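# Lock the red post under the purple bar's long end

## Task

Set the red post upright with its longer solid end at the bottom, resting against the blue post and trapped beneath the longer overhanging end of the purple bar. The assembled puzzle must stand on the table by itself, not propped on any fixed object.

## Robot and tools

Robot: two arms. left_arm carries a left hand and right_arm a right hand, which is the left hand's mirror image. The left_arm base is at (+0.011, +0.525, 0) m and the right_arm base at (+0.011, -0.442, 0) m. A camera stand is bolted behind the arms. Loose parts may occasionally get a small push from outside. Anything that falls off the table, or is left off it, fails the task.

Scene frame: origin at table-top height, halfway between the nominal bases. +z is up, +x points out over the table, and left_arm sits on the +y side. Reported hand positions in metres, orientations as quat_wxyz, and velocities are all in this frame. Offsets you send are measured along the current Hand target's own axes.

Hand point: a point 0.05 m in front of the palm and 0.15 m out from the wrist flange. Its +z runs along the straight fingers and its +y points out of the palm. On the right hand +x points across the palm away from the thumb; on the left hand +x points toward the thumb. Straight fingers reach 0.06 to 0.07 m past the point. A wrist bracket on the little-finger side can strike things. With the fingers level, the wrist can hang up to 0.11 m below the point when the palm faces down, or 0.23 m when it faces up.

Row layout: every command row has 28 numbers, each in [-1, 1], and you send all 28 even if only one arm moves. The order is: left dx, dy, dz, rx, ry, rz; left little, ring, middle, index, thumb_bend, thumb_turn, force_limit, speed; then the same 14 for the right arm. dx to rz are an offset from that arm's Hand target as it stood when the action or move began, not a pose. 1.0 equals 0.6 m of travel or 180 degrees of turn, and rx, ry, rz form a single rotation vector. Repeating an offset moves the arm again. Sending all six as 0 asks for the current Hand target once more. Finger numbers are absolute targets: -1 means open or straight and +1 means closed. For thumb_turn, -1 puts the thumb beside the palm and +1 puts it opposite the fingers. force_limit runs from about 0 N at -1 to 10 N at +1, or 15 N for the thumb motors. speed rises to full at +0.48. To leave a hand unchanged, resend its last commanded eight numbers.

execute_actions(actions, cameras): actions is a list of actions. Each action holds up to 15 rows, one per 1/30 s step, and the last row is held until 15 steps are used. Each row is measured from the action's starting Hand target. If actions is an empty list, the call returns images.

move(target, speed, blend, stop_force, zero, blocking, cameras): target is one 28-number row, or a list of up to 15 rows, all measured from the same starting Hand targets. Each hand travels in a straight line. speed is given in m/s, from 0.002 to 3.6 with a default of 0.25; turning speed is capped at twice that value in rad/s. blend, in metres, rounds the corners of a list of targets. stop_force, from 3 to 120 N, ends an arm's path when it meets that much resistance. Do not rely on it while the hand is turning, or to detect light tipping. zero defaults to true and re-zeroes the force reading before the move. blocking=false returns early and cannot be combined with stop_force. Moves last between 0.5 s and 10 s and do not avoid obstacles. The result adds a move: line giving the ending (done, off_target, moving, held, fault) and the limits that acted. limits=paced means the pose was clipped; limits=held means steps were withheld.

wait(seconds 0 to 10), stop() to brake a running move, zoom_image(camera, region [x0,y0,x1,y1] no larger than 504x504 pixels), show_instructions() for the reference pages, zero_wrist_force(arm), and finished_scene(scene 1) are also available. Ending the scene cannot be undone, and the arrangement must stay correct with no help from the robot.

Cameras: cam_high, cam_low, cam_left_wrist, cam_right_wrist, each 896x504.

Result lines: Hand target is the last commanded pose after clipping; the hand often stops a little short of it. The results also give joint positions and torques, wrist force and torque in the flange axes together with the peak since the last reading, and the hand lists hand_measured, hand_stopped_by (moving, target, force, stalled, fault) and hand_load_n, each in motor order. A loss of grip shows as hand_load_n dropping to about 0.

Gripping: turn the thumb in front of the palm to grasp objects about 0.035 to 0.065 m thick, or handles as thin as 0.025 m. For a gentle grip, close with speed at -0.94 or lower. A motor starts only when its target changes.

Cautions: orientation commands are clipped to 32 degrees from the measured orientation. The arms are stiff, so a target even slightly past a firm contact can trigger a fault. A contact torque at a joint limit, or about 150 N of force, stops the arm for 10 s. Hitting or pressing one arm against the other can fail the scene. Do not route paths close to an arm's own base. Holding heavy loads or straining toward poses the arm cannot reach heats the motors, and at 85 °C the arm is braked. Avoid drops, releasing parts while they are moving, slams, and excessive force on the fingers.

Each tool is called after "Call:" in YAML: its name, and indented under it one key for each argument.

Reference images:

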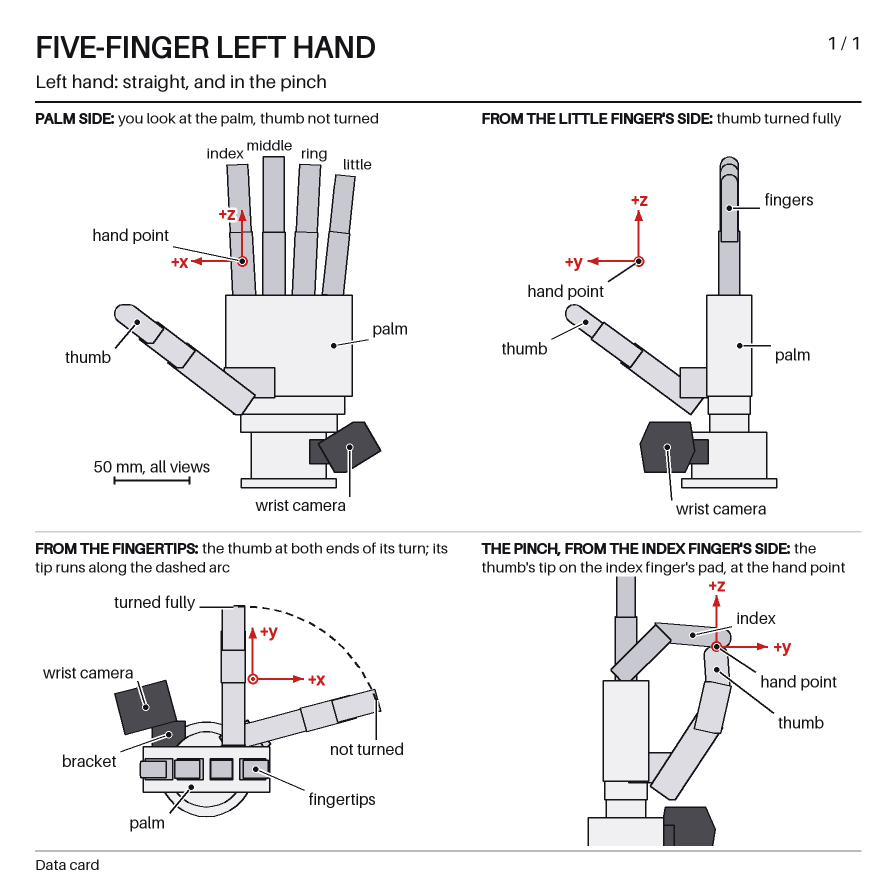

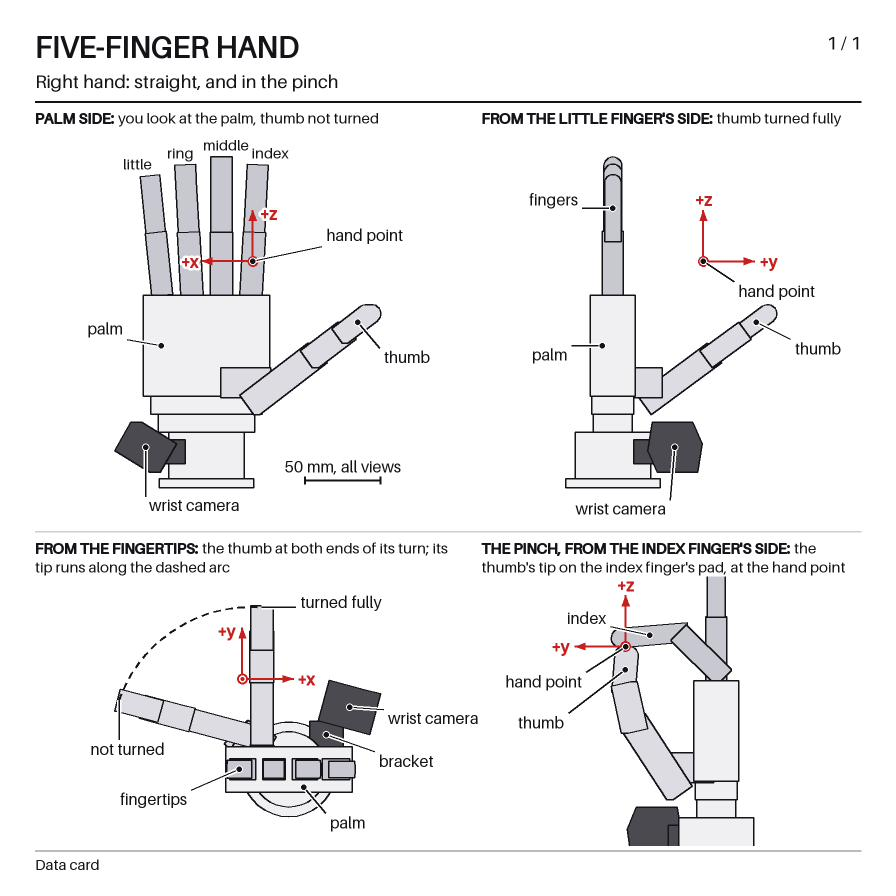

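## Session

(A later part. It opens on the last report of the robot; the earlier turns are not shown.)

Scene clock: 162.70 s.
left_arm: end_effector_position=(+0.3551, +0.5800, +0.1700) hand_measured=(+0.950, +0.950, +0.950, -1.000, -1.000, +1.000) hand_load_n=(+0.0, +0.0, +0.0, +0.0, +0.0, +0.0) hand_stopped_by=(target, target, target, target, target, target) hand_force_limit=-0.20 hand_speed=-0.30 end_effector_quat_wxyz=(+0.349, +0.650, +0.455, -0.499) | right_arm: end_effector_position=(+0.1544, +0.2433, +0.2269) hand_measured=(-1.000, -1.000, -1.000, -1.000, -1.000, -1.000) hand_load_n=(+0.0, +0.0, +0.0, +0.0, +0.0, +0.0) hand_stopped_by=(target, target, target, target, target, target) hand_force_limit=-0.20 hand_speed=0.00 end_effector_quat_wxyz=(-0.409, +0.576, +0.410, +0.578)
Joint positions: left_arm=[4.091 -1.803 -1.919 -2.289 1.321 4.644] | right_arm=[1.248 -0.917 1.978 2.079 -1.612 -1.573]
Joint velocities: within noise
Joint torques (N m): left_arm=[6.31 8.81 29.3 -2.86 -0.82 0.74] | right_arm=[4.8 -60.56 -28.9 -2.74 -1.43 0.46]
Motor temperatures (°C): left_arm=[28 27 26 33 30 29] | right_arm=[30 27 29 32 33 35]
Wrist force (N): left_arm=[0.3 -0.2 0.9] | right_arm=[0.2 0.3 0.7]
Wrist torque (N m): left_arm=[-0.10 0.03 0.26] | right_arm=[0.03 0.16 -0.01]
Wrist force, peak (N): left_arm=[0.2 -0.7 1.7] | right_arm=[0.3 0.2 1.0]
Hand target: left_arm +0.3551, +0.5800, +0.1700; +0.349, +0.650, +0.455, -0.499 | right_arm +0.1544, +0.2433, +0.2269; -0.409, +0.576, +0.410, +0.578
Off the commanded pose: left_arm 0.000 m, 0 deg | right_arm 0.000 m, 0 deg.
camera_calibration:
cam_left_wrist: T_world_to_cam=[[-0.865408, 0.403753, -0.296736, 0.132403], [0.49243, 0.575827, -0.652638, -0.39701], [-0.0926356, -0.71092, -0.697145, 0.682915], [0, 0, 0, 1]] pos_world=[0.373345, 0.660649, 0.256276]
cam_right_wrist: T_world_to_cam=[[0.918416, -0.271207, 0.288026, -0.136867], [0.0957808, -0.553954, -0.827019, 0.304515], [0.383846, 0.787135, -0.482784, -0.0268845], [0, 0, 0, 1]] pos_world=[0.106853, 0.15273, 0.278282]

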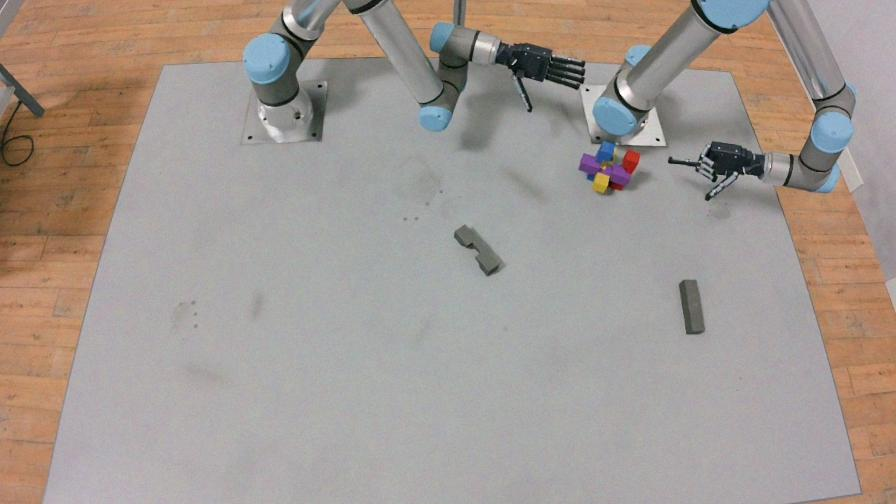

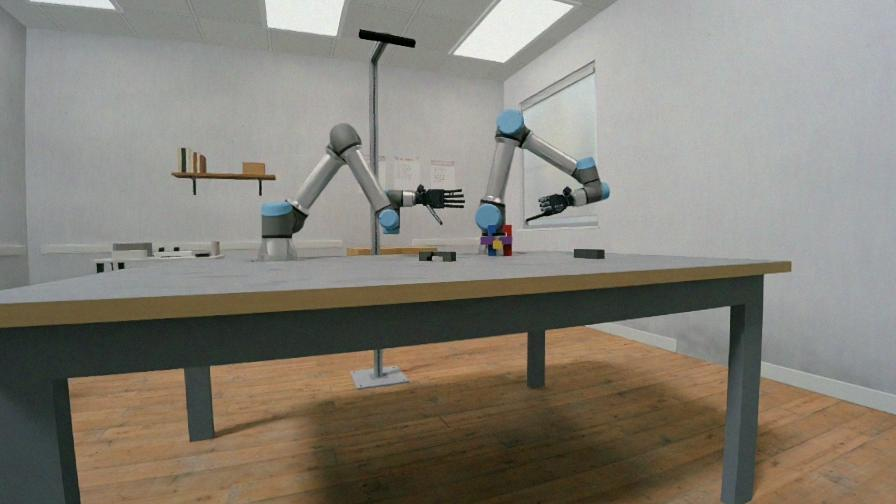

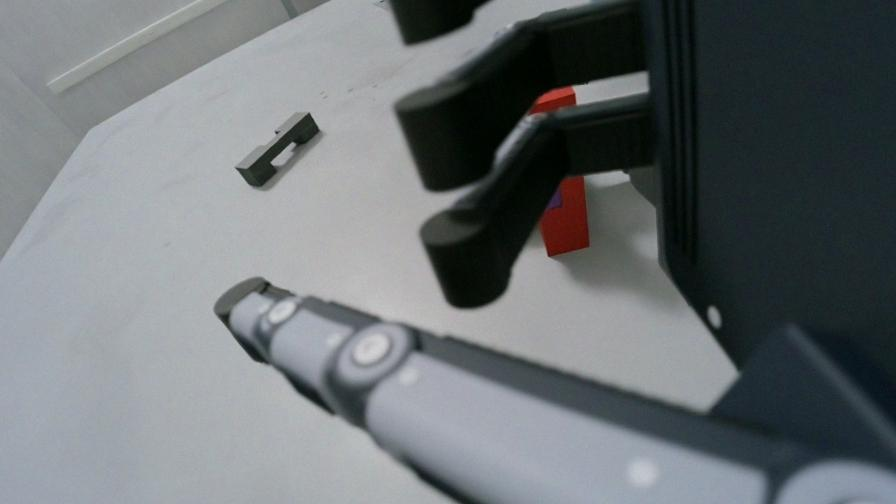

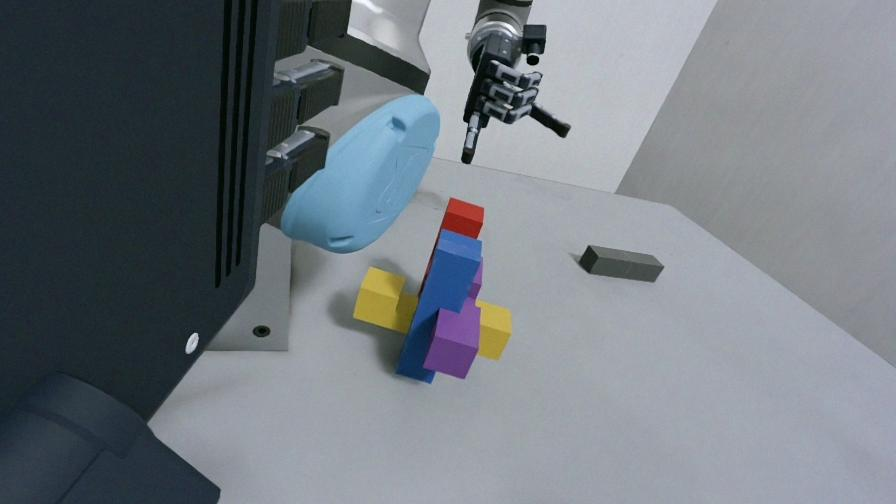

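Call:
move:
  target: [0.16843, 0.0076, 0.11778, 0, 0, 0, 0.95, 0.95, 0.95, -1, -1, 1, -0.2, -0.3, 0, 0, 0, 0, 0, 0, -1, -1, -1, -1, -1, -1, -0.2, 0]
  speed: 0.1
  cameras: ["all"]

Scene clock: 169.03 s.
left_arm: end_effector_position=(+0.3450, +0.5388, +0.0541) hand_measured=(+0.950, +0.950, +0.950, -1.000, -1.000, +1.000) hand_load_n=(+0.0, +0.0, +0.0, +0.0, +0.0, +0.5) hand_stopped_by=(target, target, target, target, target, target) hand_force_limit=-0.20 hand_speed=-0.30 end_effector_quat_wxyz=(+0.349, +0.650, +0.455, -0.499) | right_arm: end_effector_position=(+0.1544, +0.2433, +0.2269) hand_measured=(-1.000, -1.000, -1.000, -1.000, -1.000, -1.000) hand_load_n=(+0.0, +0.0, +0.0, +0.0, -0.5, +0.0) hand_stopped_by=(target, target, target, target, target, target) hand_force_limit=-0.20 hand_speed=0.00 end_effector_quat_wxyz=(-0.409, +0.576, +0.410, +0.578)
Joint positions: left_arm=[4.055 -1.945 -2.122 -1.943 1.286 4.634] | right_arm=[1.248 -0.917 1.978 2.079 -1.612 -1.573]
Joint torques (N m): left_arm=[6.84 48.77 20.31 0.32 1.32 0.49] | right_arm=[4.87 -60.25 -28.27 -2.68 -1.34 0.23]
Wrist force (N): left_arm=[0.2 -0.7 1.3] | right_arm=[0.1 0.4 0.7]
Wrist torque (N m): left_arm=[-0.14 0.04 0.24] | right_arm=[0.04 0.17 -0.01]
Wrist force, peak (N): left_arm=[1.0 -1.0 2.2] | right_arm=[0.3 0.6 0.9]
Hand target: left_arm +0.3450, +0.5389, +0.0541; +0.349, +0.650, +0.455, -0.499 | right_arm +0.1544, +0.2433, +0.2269; -0.409, +0.576, +0.410, +0.578
Off the commanded pose: left_arm 0.000 m, 0 deg | right_arm 0.000 m, 0 deg.
move: done
camera_calibration:
cam_left_wrist: T_world_to_cam=[[-0.86549, 0.403675, -0.296603, 0.105895], [0.492249, 0.575651, -0.652929, -0.443862], [-0.0928316, -0.711106, -0.696929, 0.572049], [0, 0, 0, 1]] pos_world=[0.363246, 0.61955, 0.140276]
cam_right_wrist: T_world_to_cam=[[0.918416, -0.271207, 0.288026, -0.136867], [0.0957808, -0.553954, -0.827019, 0.304515], [0.383846, 0.787135, -0.482784, -0.0268845], [0, 0, 0, 1]] pos_world=[0.106853, 0.15273, 0.278282]

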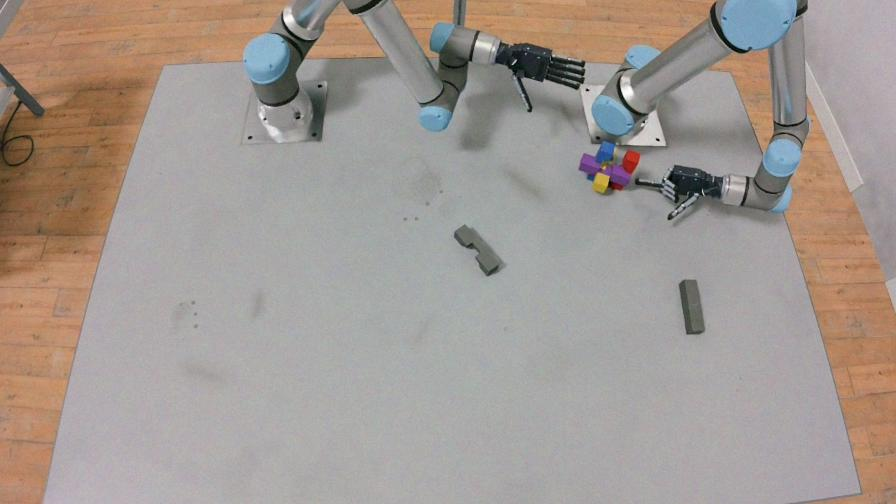

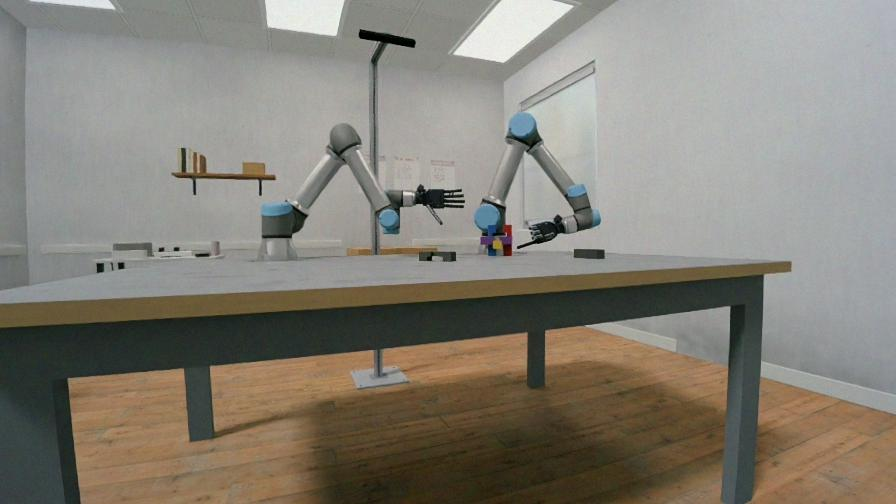

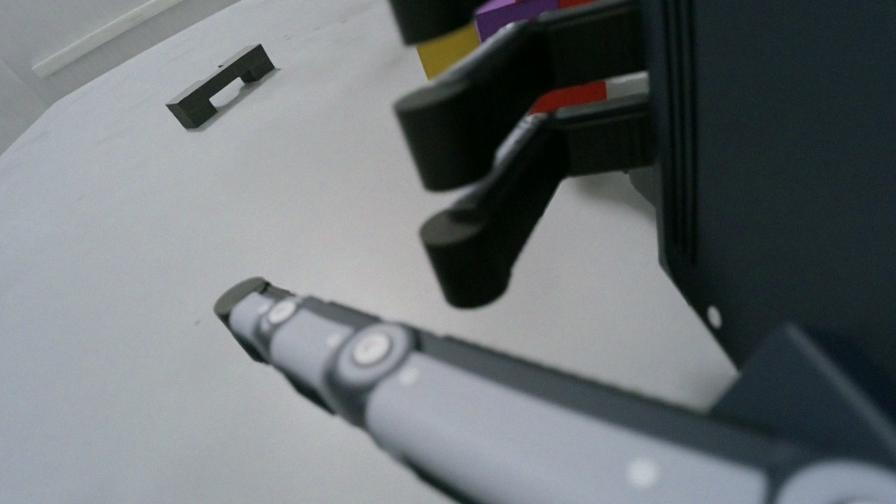

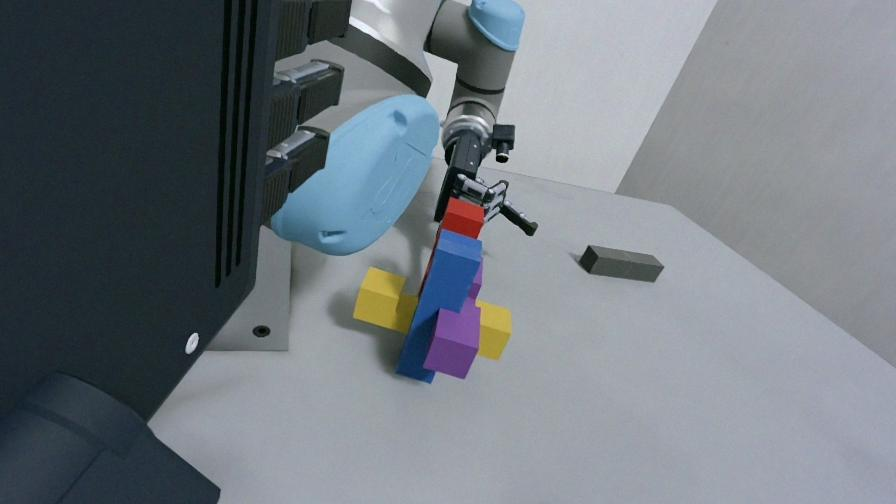

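Call:
zoom_image:
  camera: "cam_high"
  region: [570, 130, 720, 230]

Call:
zoom_image:
  camera: "cam_low"
  region: [475, 210, 565, 265]

Call:
zoom_image:
  camera: "cam_right_wrist"
  region: [340, 130, 560, 390]

Scaled by 3.360 from the camera's 896x504 image, which has a finer 1280x720 frame.

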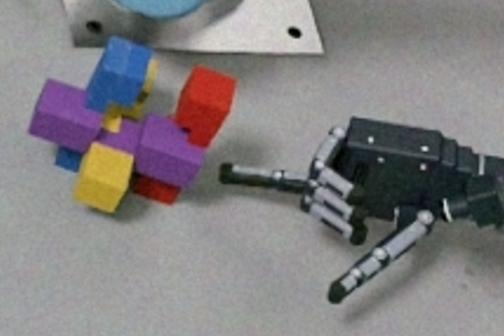

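Scaled by 5.600 from the camera's 896x504 image, which has a finer 1280x720 frame.

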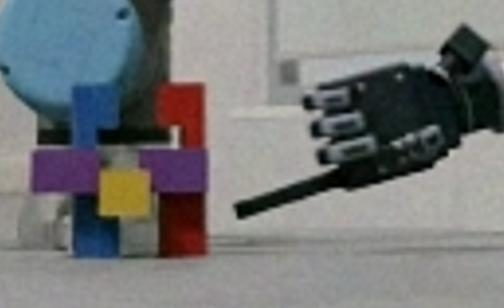

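Scaled by 1.938 from the camera's 896x504 image, which has a finer 1280x720 frame.

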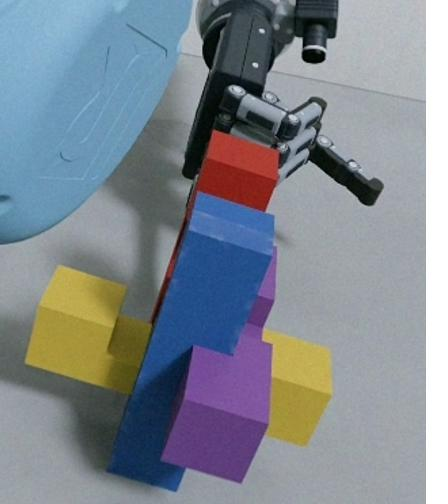

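Call:
zoom_image:
  camera: "cam_high"
  region: [575, 135, 655, 200]

Call:
zoom_image:
  camera: "cam_left_wrist"
  region: [390, 0, 670, 220]

Scaled by 6.300 from the camera's 896x504 image, which has a finer 1280x720 frame.

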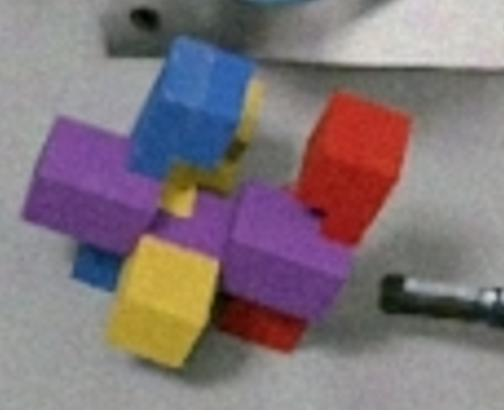

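Scaled by 1.800 from the camera's 896x504 image, which has a finer 1280x720 frame.

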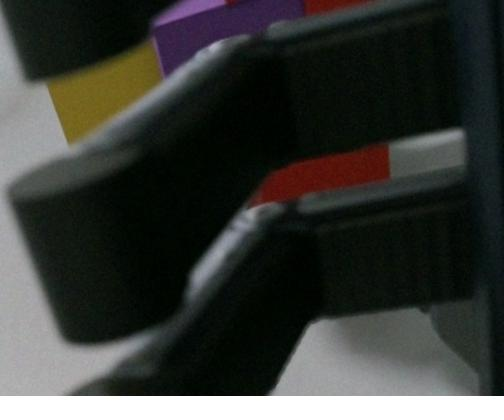

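Call:
move:
  target: [-0.01166, 0, 0.04348, 0, 0, 0, 0.95, 0.95, 0.95, -1, -1, 1, -0.2, -0.3, 0, 0, 0, 0, 0, 0, -1, -1, -1, -1, -1, -1, -0.2, 0]
  speed: 0.03
  cameras: ["cam_high", "cam_low"]

Call:
zoom_image:
  camera: "cam_high"
  region: [575, 135, 655, 200]

Call:
zoom_image:
  camera: "cam_low"
  region: [475, 215, 545, 262]

Scene clock: 171.67 s.
left_arm: end_effector_position=(+0.3357, +0.5134, +0.0541) hand_measured=(+0.950, +0.950, +0.950, -1.000, -1.000, +1.000) hand_load_n=(+0.0, +0.0, +0.0, +0.5, +0.0, +0.5) hand_stopped_by=(target, target, target, target, target, target) hand_force_limit=-0.20 hand_speed=-0.30 end_effector_quat_wxyz=(+0.349, +0.650, +0.455, -0.498) end_effector_velocity=(+0.001, +0.003, +0.001) end_effector_angular_velocity=(+0.002, +0.000, -0.002) | right_arm: end_effector_position=(+0.1544, +0.2433, +0.2269) hand_measured=(-1.000, -1.000, -1.000, -1.000, -1.000, -1.000) hand_load_n=(+0.0, +0.0, +0.5, -0.5, +0.0, +0.0) hand_stopped_by=(target, target, target, target, target, target) hand_force_limit=-0.20 hand_speed=0.00 end_effector_quat_wxyz=(-0.409, +0.576, +0.410, +0.578)
Joint positions: left_arm=[4.035 -1.906 -2.186 -1.916 1.266 4.628] | right_arm=[1.248 -0.917 1.978 2.079 -1.612 -1.573]
Joint velocities: left_arm=[0.001 -0.001 0.006 -0.003 0.003 0] | right_arm=[within noise]
Joint torques (N m): left_arm=[7.18 10.91 22.91 -2.54 1.07 -0.22] | right_arm=[4.32 -59.85 -29.83 -2.83 -1.43 0.34]
Wrist force (N): left_arm=[0.5 -1.1 1.0] | right_arm=[0.1 0.1 0.8]
Wrist torque (N m): left_arm=[-0.13 -0.03 0.27] | right_arm=[-0.01 0.17 -0.02]
Wrist force, peak (N): left_arm=[0.3 -1.0 1.9] | right_arm=[0.5 0.0 1.0]
Hand target: left_arm +0.3357, +0.5136, +0.0541; +0.349, +0.650, +0.455, -0.499 | right_arm +0.1544, +0.2433, +0.2269; -0.409, +0.576, +0.410, +0.578
Off the commanded pose: left_arm 0.000 m, 0 deg | right_arm 0.000 m, 0 deg.
move: done
Images, in order (width x height): cam_high 896x504, cam_low 896x504.

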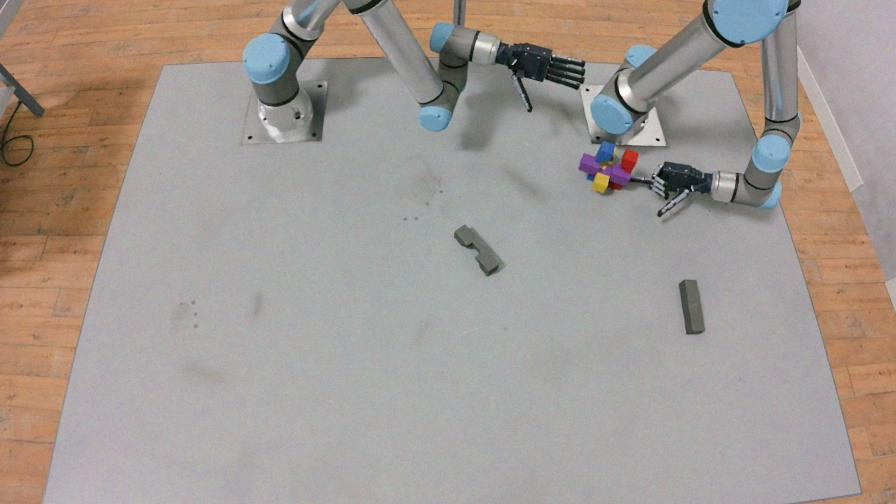

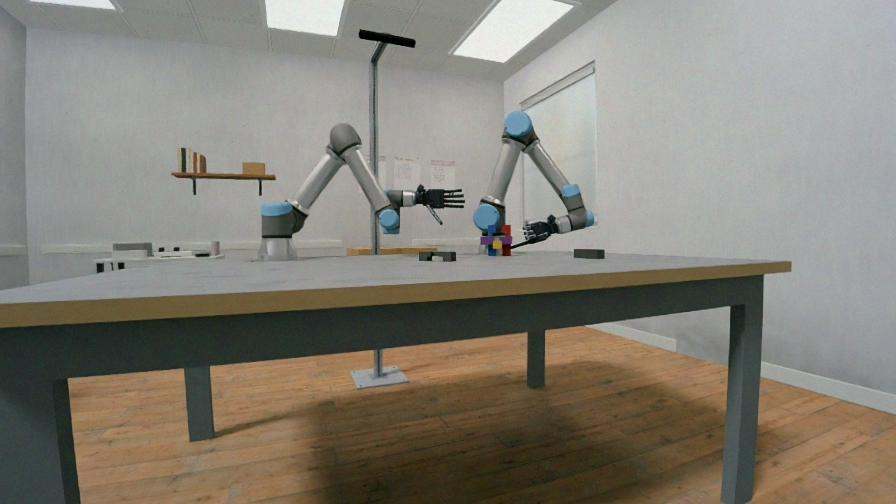

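Scaled by 6.300 from the camera's 896x504 image, which has a finer 1280x720 frame.

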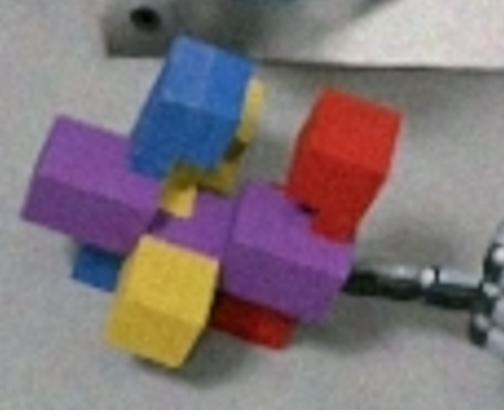

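Scaled by 7.200 from the camera's 896x504 image, which has a finer 1280x720 frame.

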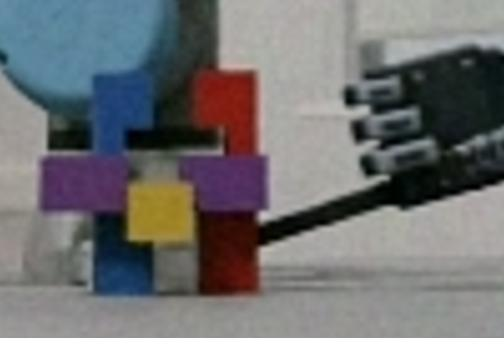

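Call:
move:
  target: [-0.00518, 0, 0.01932, 0, 0, 0, 0.95, 0.95, 0.95, -1, -1, 1, -0.2, -0.3, 0, 0, 0, 0, 0, 0, -1, -1, -1, -1, -1, -1, -0.2, 0]
  speed: 0.02
  cameras: ["cam_high", "cam_low", "cam_right_wrist"]

Call:
zoom_image:
  camera: "cam_high"
  region: [575, 135, 655, 200]

Call:
zoom_image:
  camera: "cam_low"
  region: [475, 215, 545, 262]

Call:
zoom_image:
  camera: "cam_right_wrist"
  region: [340, 160, 540, 390]

Scene clock: 172.80 s.
left_arm: end_effector_position=(+0.3316, +0.5021, +0.0541) hand_measured=(+0.950, +0.950, +0.950, -1.000, -1.000, +1.000) hand_load_n=(+0.5, +0.0, +0.0, +0.0, +0.0, +0.5) hand_stopped_by=(target, target, target, target, target, target) hand_force_limit=-0.20 hand_speed=-0.30 end_effector_quat_wxyz=(+0.349, +0.650, +0.455, -0.499) | right_arm: end_effector_position=(+0.1544, +0.2433, +0.2269) hand_measured=(-1.000, -1.000, -1.000, -1.000, -1.000, -1.000) hand_load_n=(+0.0, +0.0, +0.0, +0.0, +0.0, +0.0) hand_stopped_by=(target, target, target, target, target, target) hand_force_limit=-0.20 hand_speed=0.00 end_effector_quat_wxyz=(-0.409, +0.576, +0.410, +0.578)
Joint positions: left_arm=[4.025 -1.889 -2.213 -1.904 1.257 4.625] | right_arm=[1.248 -0.917 1.978 2.079 -1.612 -1.573]
Joint torques (N m): left_arm=[5.97 21.09 22.28 -2.1 0.98 -0.48] | right_arm=[4.88 -60.01 -28.63 -2.58 -1.28 0.22]
Wrist force (N): left_arm=[0.6 -0.6 0.6] | right_arm=[0.4 0.2 0.7]
Wrist torque (N m): left_arm=[-0.03 -0.02 0.25] | right_arm=[0.00 0.13 0.00]
Wrist force, peak (N): left_arm=[0.2 -1.1 1.3] | right_arm=[0.4 0.0 1.1]
Hand target: left_arm +0.3316, +0.5023, +0.0541; +0.349, +0.650, +0.455, -0.499 | right_arm +0.1544, +0.2433, +0.2269; -0.409, +0.576, +0.410, +0.578
Off the commanded pose: left_arm 0.000 m, 0 deg | right_arm 0.000 m, 0 deg.
move: done
camera_calibration:
cam_right_wrist: T_world_to_cam=[[0.918416, -0.271207, 0.288026, -0.136867], [0.0957808, -0.553954, -0.827019, 0.304515], [0.383846, 0.787135, -0.482784, -0.0268845], [0, 0, 0, 1]] pos_world=[0.106853, 0.15273, 0.278282]
Images, in order (width x height): cam_high 896x504, cam_low 896x504, cam_right_wrist 896x504.

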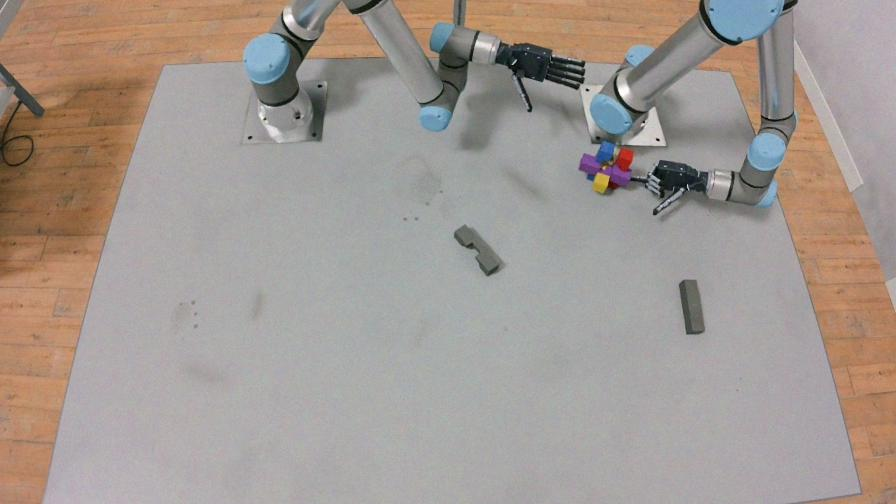

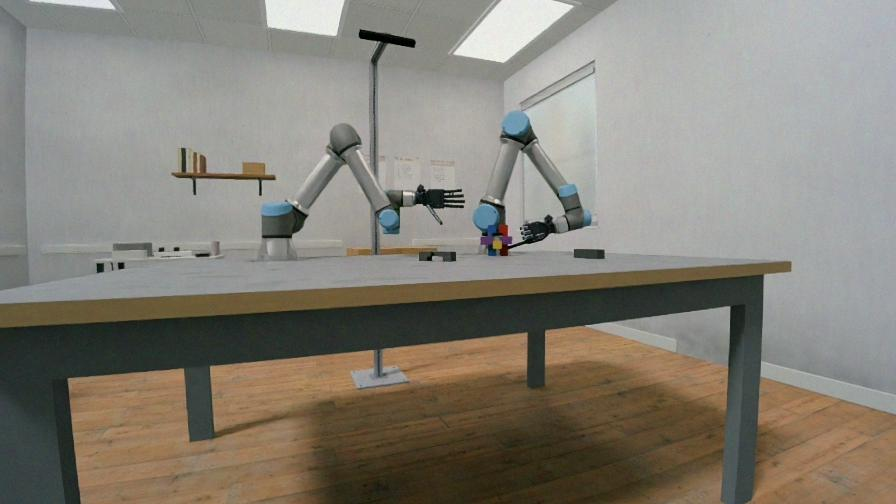

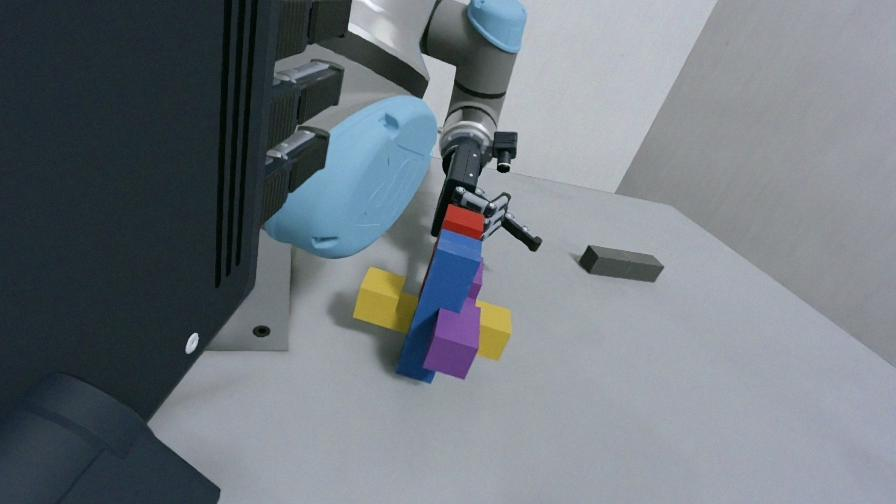

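Scaled by 6.300 from the camera's 896x504 image, which has a finer 1280x720 frame.

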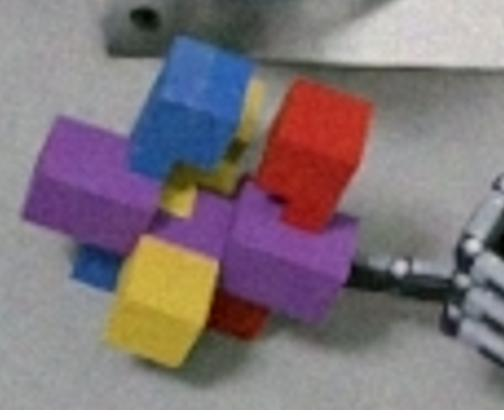

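Scaled by 7.200 from the camera's 896x504 image, which has a finer 1280x720 frame.

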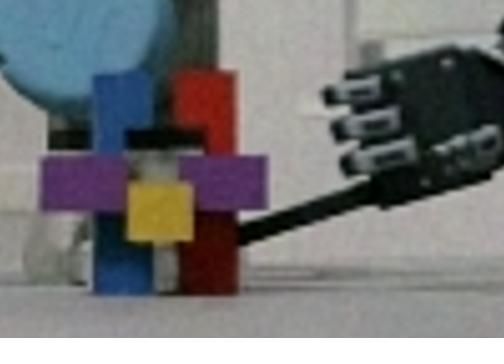

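Scaled by 2.191 from the camera's 896x504 image, which has a finer 1280x720 frame.

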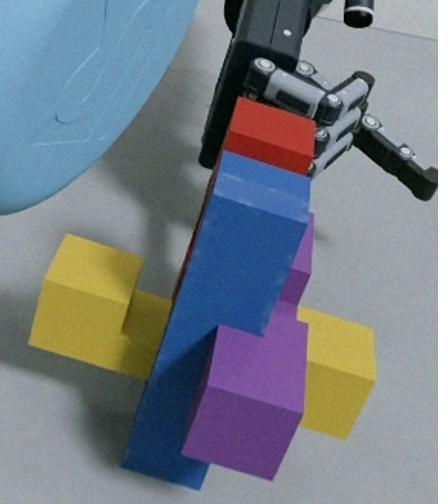

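Call:
move:
  target: [-0.00388, 0, 0.01449, 0, 0, 0, 0.95, 0.95, 0.95, -1, -1, 1, -0.2, -0.3, 0, 0, 0, 0, 0, 0, -1, -1, -1, -1, -1, -1, -0.2, 0]
  speed: 0.015
  cameras: ["cam_high", "cam_low", "cam_right_wrist"]

Call:
zoom_image:
  camera: "cam_high"
  region: [575, 135, 655, 200]

Call:
zoom_image:
  camera: "cam_low"
  region: [475, 215, 545, 262]

Call:
zoom_image:
  camera: "cam_right_wrist"
  region: [340, 160, 540, 390]

Scene clock: 173.83 s.
left_arm: end_effector_position=(+0.3285, +0.4937, +0.0541) hand_measured=(+0.950, +0.950, +0.950, -1.000, -1.000, +1.000) hand_load_n=(+0.0, +0.0, +0.0, +0.5, +0.0, +0.0) hand_stopped_by=(target, target, target, target, target, target) hand_force_limit=-0.20 hand_speed=-0.30 end_effector_quat_wxyz=(+0.349, +0.650, +0.455, -0.499) | right_arm: end_effector_position=(+0.1544, +0.2433, +0.2269) hand_measured=(-1.000, -1.000, -1.000, -1.000, -1.000, -1.000) hand_load_n=(+0.0, +0.0, +0.0, +0.0, +0.0, +0.0) hand_stopped_by=(target, target, target, target, target, target) hand_force_limit=-0.20 hand_speed=0.00 end_effector_quat_wxyz=(-0.409, +0.576, +0.410, +0.578)
Joint positions: left_arm=[4.017 -1.876 -2.234 -1.896 1.25 4.623] | right_arm=[1.248 -0.917 1.978 2.079 -1.612 -1.573]
Joint torques (N m): left_arm=[6.46 25.83 20.69 -1.4 0.38 -0.54] | right_arm=[4.14 -60 -28.96 -2.54 -1.31 0.2]
Wrist force (N): left_arm=[0.9 -0.6 0.7] | right_arm=[0.2 0.2 0.8]
Wrist torque (N m): left_arm=[-0.02 -0.05 0.25] | right_arm=[0.00 0.16 -0.01]
Wrist force, peak (N): left_arm=[0.5 -1.1 1.5] | right_arm=[0.3 0.3 1.0]
Hand target: left_arm +0.3285, +0.4938, +0.0541; +0.349, +0.650, +0.455, -0.499 | right_arm +0.1544, +0.2433, +0.2269; -0.409, +0.576, +0.410, +0.578
Off the commanded pose: left_arm 0.000 m, 0 deg | right_arm 0.000 m, 0 deg.
move: done
camera_calibration:
cam_right_wrist: T_world_to_cam=[[0.918416, -0.271207, 0.288026, -0.136867], [0.0957808, -0.553954, -0.827019, 0.304515], [0.383846, 0.787135, -0.482784, -0.0268845], [0, 0, 0, 1]] pos_world=[0.106853, 0.15273, 0.278282]
Images, in order (width x height): cam_high 896x504, cam_low 896x504, cam_right_wrist 896x504.

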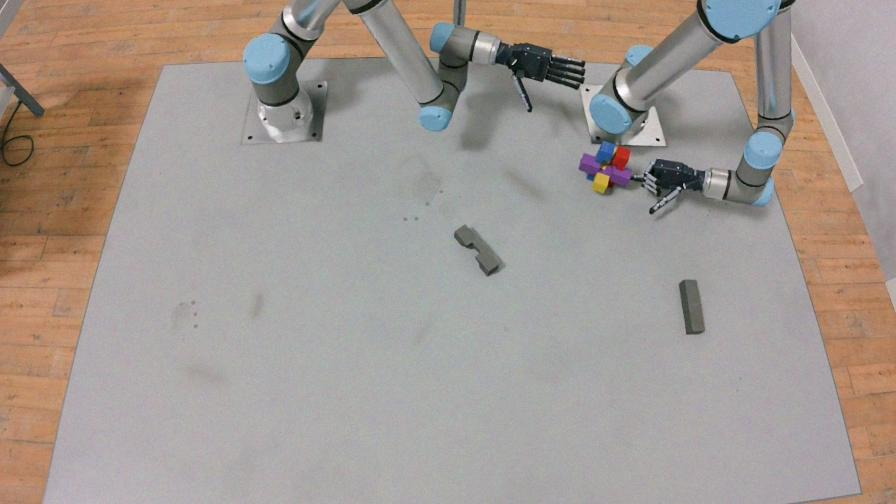

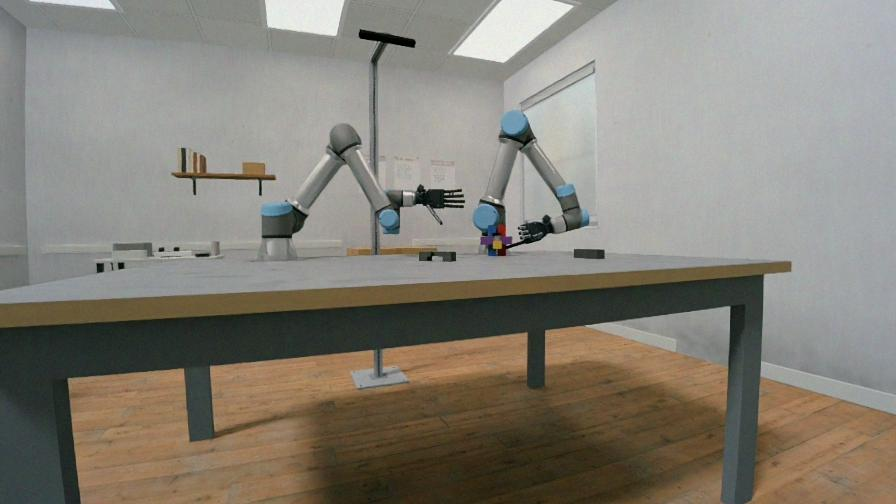

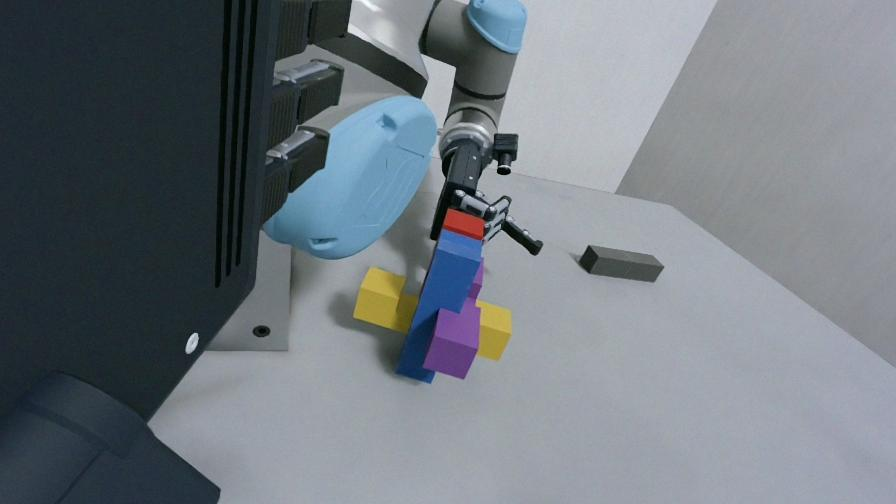

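Scaled by 6.300 from the camera's 896x504 image, which has a finer 1280x720 frame.

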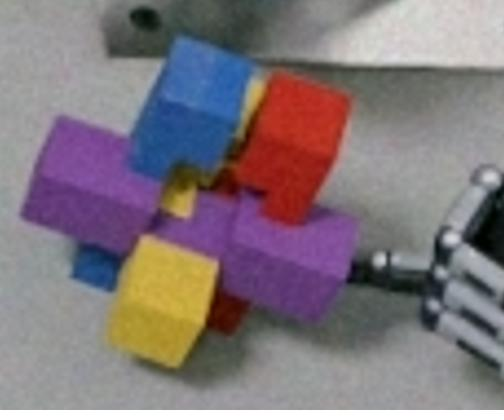

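Scaled by 7.200 from the camera's 896x504 image, which has a finer 1280x720 frame.

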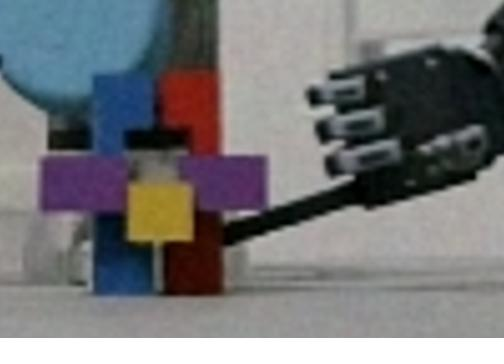

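Scaled by 2.191 from the camera's 896x504 image, which has a finer 1280x720 frame.

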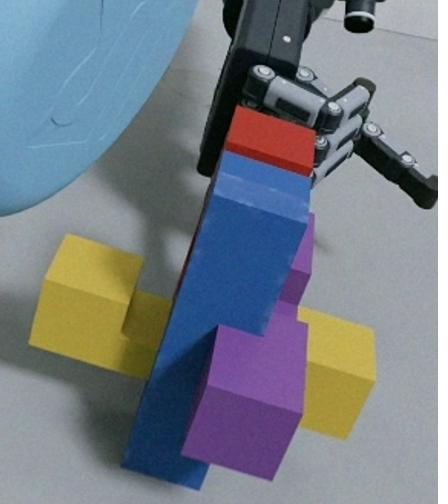

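Call:
move:
  target: [-0.00173, 0, 0.00644, 0, 0, 0, 0.95, 0.95, 0.95, -1, -1, 1, -0.2, -0.3, 0, 0, 0, 0, 0, 0, -1, -1, -1, -1, -1, -1, -0.2, 0]
  speed: 0.01
  cameras: ["cam_high", "cam_low"]

Call:
zoom_image:
  camera: "cam_high"
  region: [575, 135, 655, 200]

Call:
zoom_image:
  camera: "cam_low"
  region: [475, 215, 545, 262]

Scene clock: 174.70 s.
left_arm: end_effector_position=(+0.3271, +0.4900, +0.0541) hand_measured=(+0.950, +0.950, +0.950, -1.000, -1.000, +1.000) hand_load_n=(+0.0, +0.0, +0.5, +0.0, +0.0, +0.5) hand_stopped_by=(target, target, target, target, target, target) hand_force_limit=-0.20 hand_speed=-0.30 end_effector_quat_wxyz=(+0.349, +0.650, +0.455, -0.499) | right_arm: end_effector_position=(+0.1544, +0.2433, +0.2269) hand_measured=(-1.000, -1.000, -1.000, -1.000, -1.000, -1.000) hand_load_n=(+0.0, +0.0, +0.0, +0.5, +0.0, +0.0) hand_stopped_by=(target, target, target, target, target, target) hand_force_limit=-0.20 hand_speed=0.00 end_effector_quat_wxyz=(-0.409, +0.576, +0.410, +0.578)
Joint positions: left_arm=[4.014 -1.871 -2.242 -1.893 1.246 4.622] | right_arm=[1.248 -0.917 1.978 2.079 -1.612 -1.573]
Joint torques (N m): left_arm=[-0.57 35.91 10.96 -0.21 -0.6 -0.76] | right_arm=[4.64 -59.75 -28.79 -2.51 -1.27 0.17]
Wrist force (N): left_arm=[0.9 -0.5 1.1] | right_arm=[0.3 -0.1 0.9]
Wrist torque (N m): left_arm=[-0.02 -0.03 0.25] | right_arm=[-0.04 0.13 0.00]
Wrist force, peak (N): left_arm=[1.0 -1.2 0.9] | right_arm=[0.3 0.1 1.0]
Hand target: left_arm +0.3272, +0.4901, +0.0541; +0.349, +0.650, +0.455, -0.499 | right_arm +0.1544, +0.2433, +0.2269; -0.409, +0.576, +0.410, +0.578
Off the commanded pose: left_arm 0.000 m, 0 deg | right_arm 0.000 m, 0 deg.
move: done
Images, in order (width x height): cam_high 896x504, cam_low 896x504.

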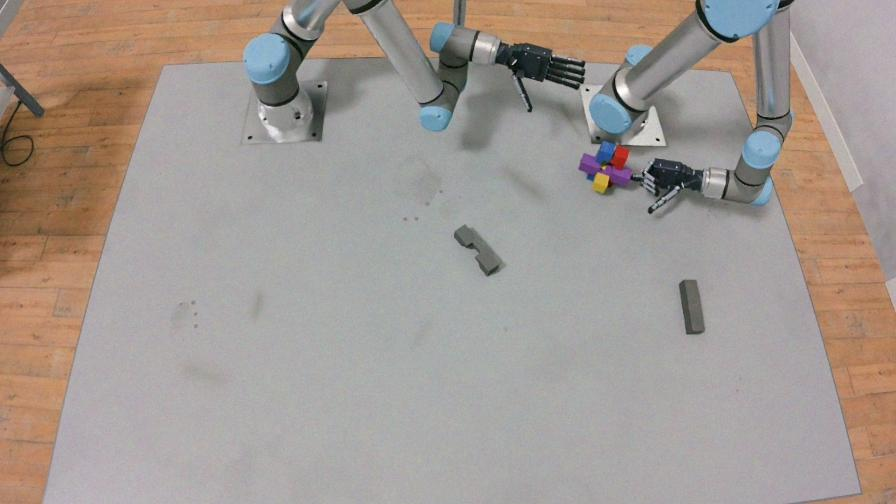

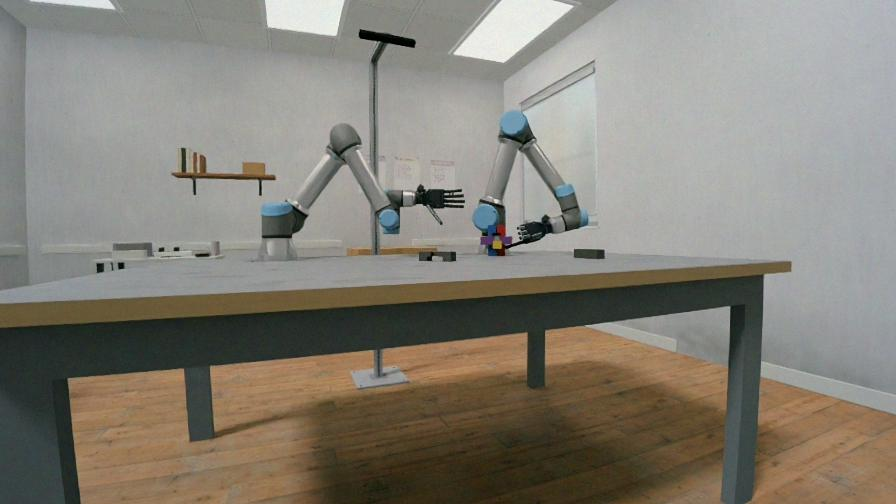

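Scaled by 6.300 from the camera's 896x504 image, which has a finer 1280x720 frame.

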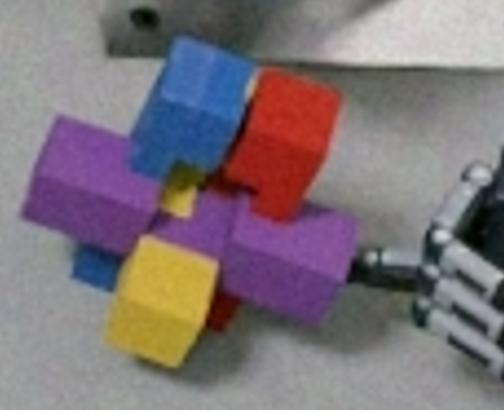

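Scaled by 7.200 from the camera's 896x504 image, which has a finer 1280x720 frame.

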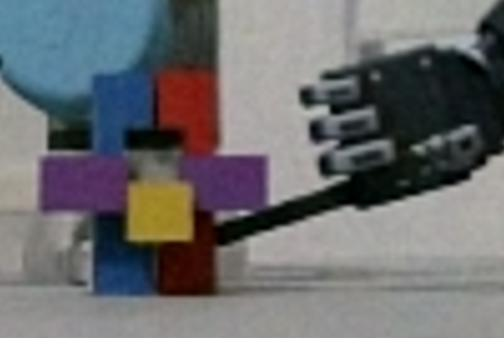

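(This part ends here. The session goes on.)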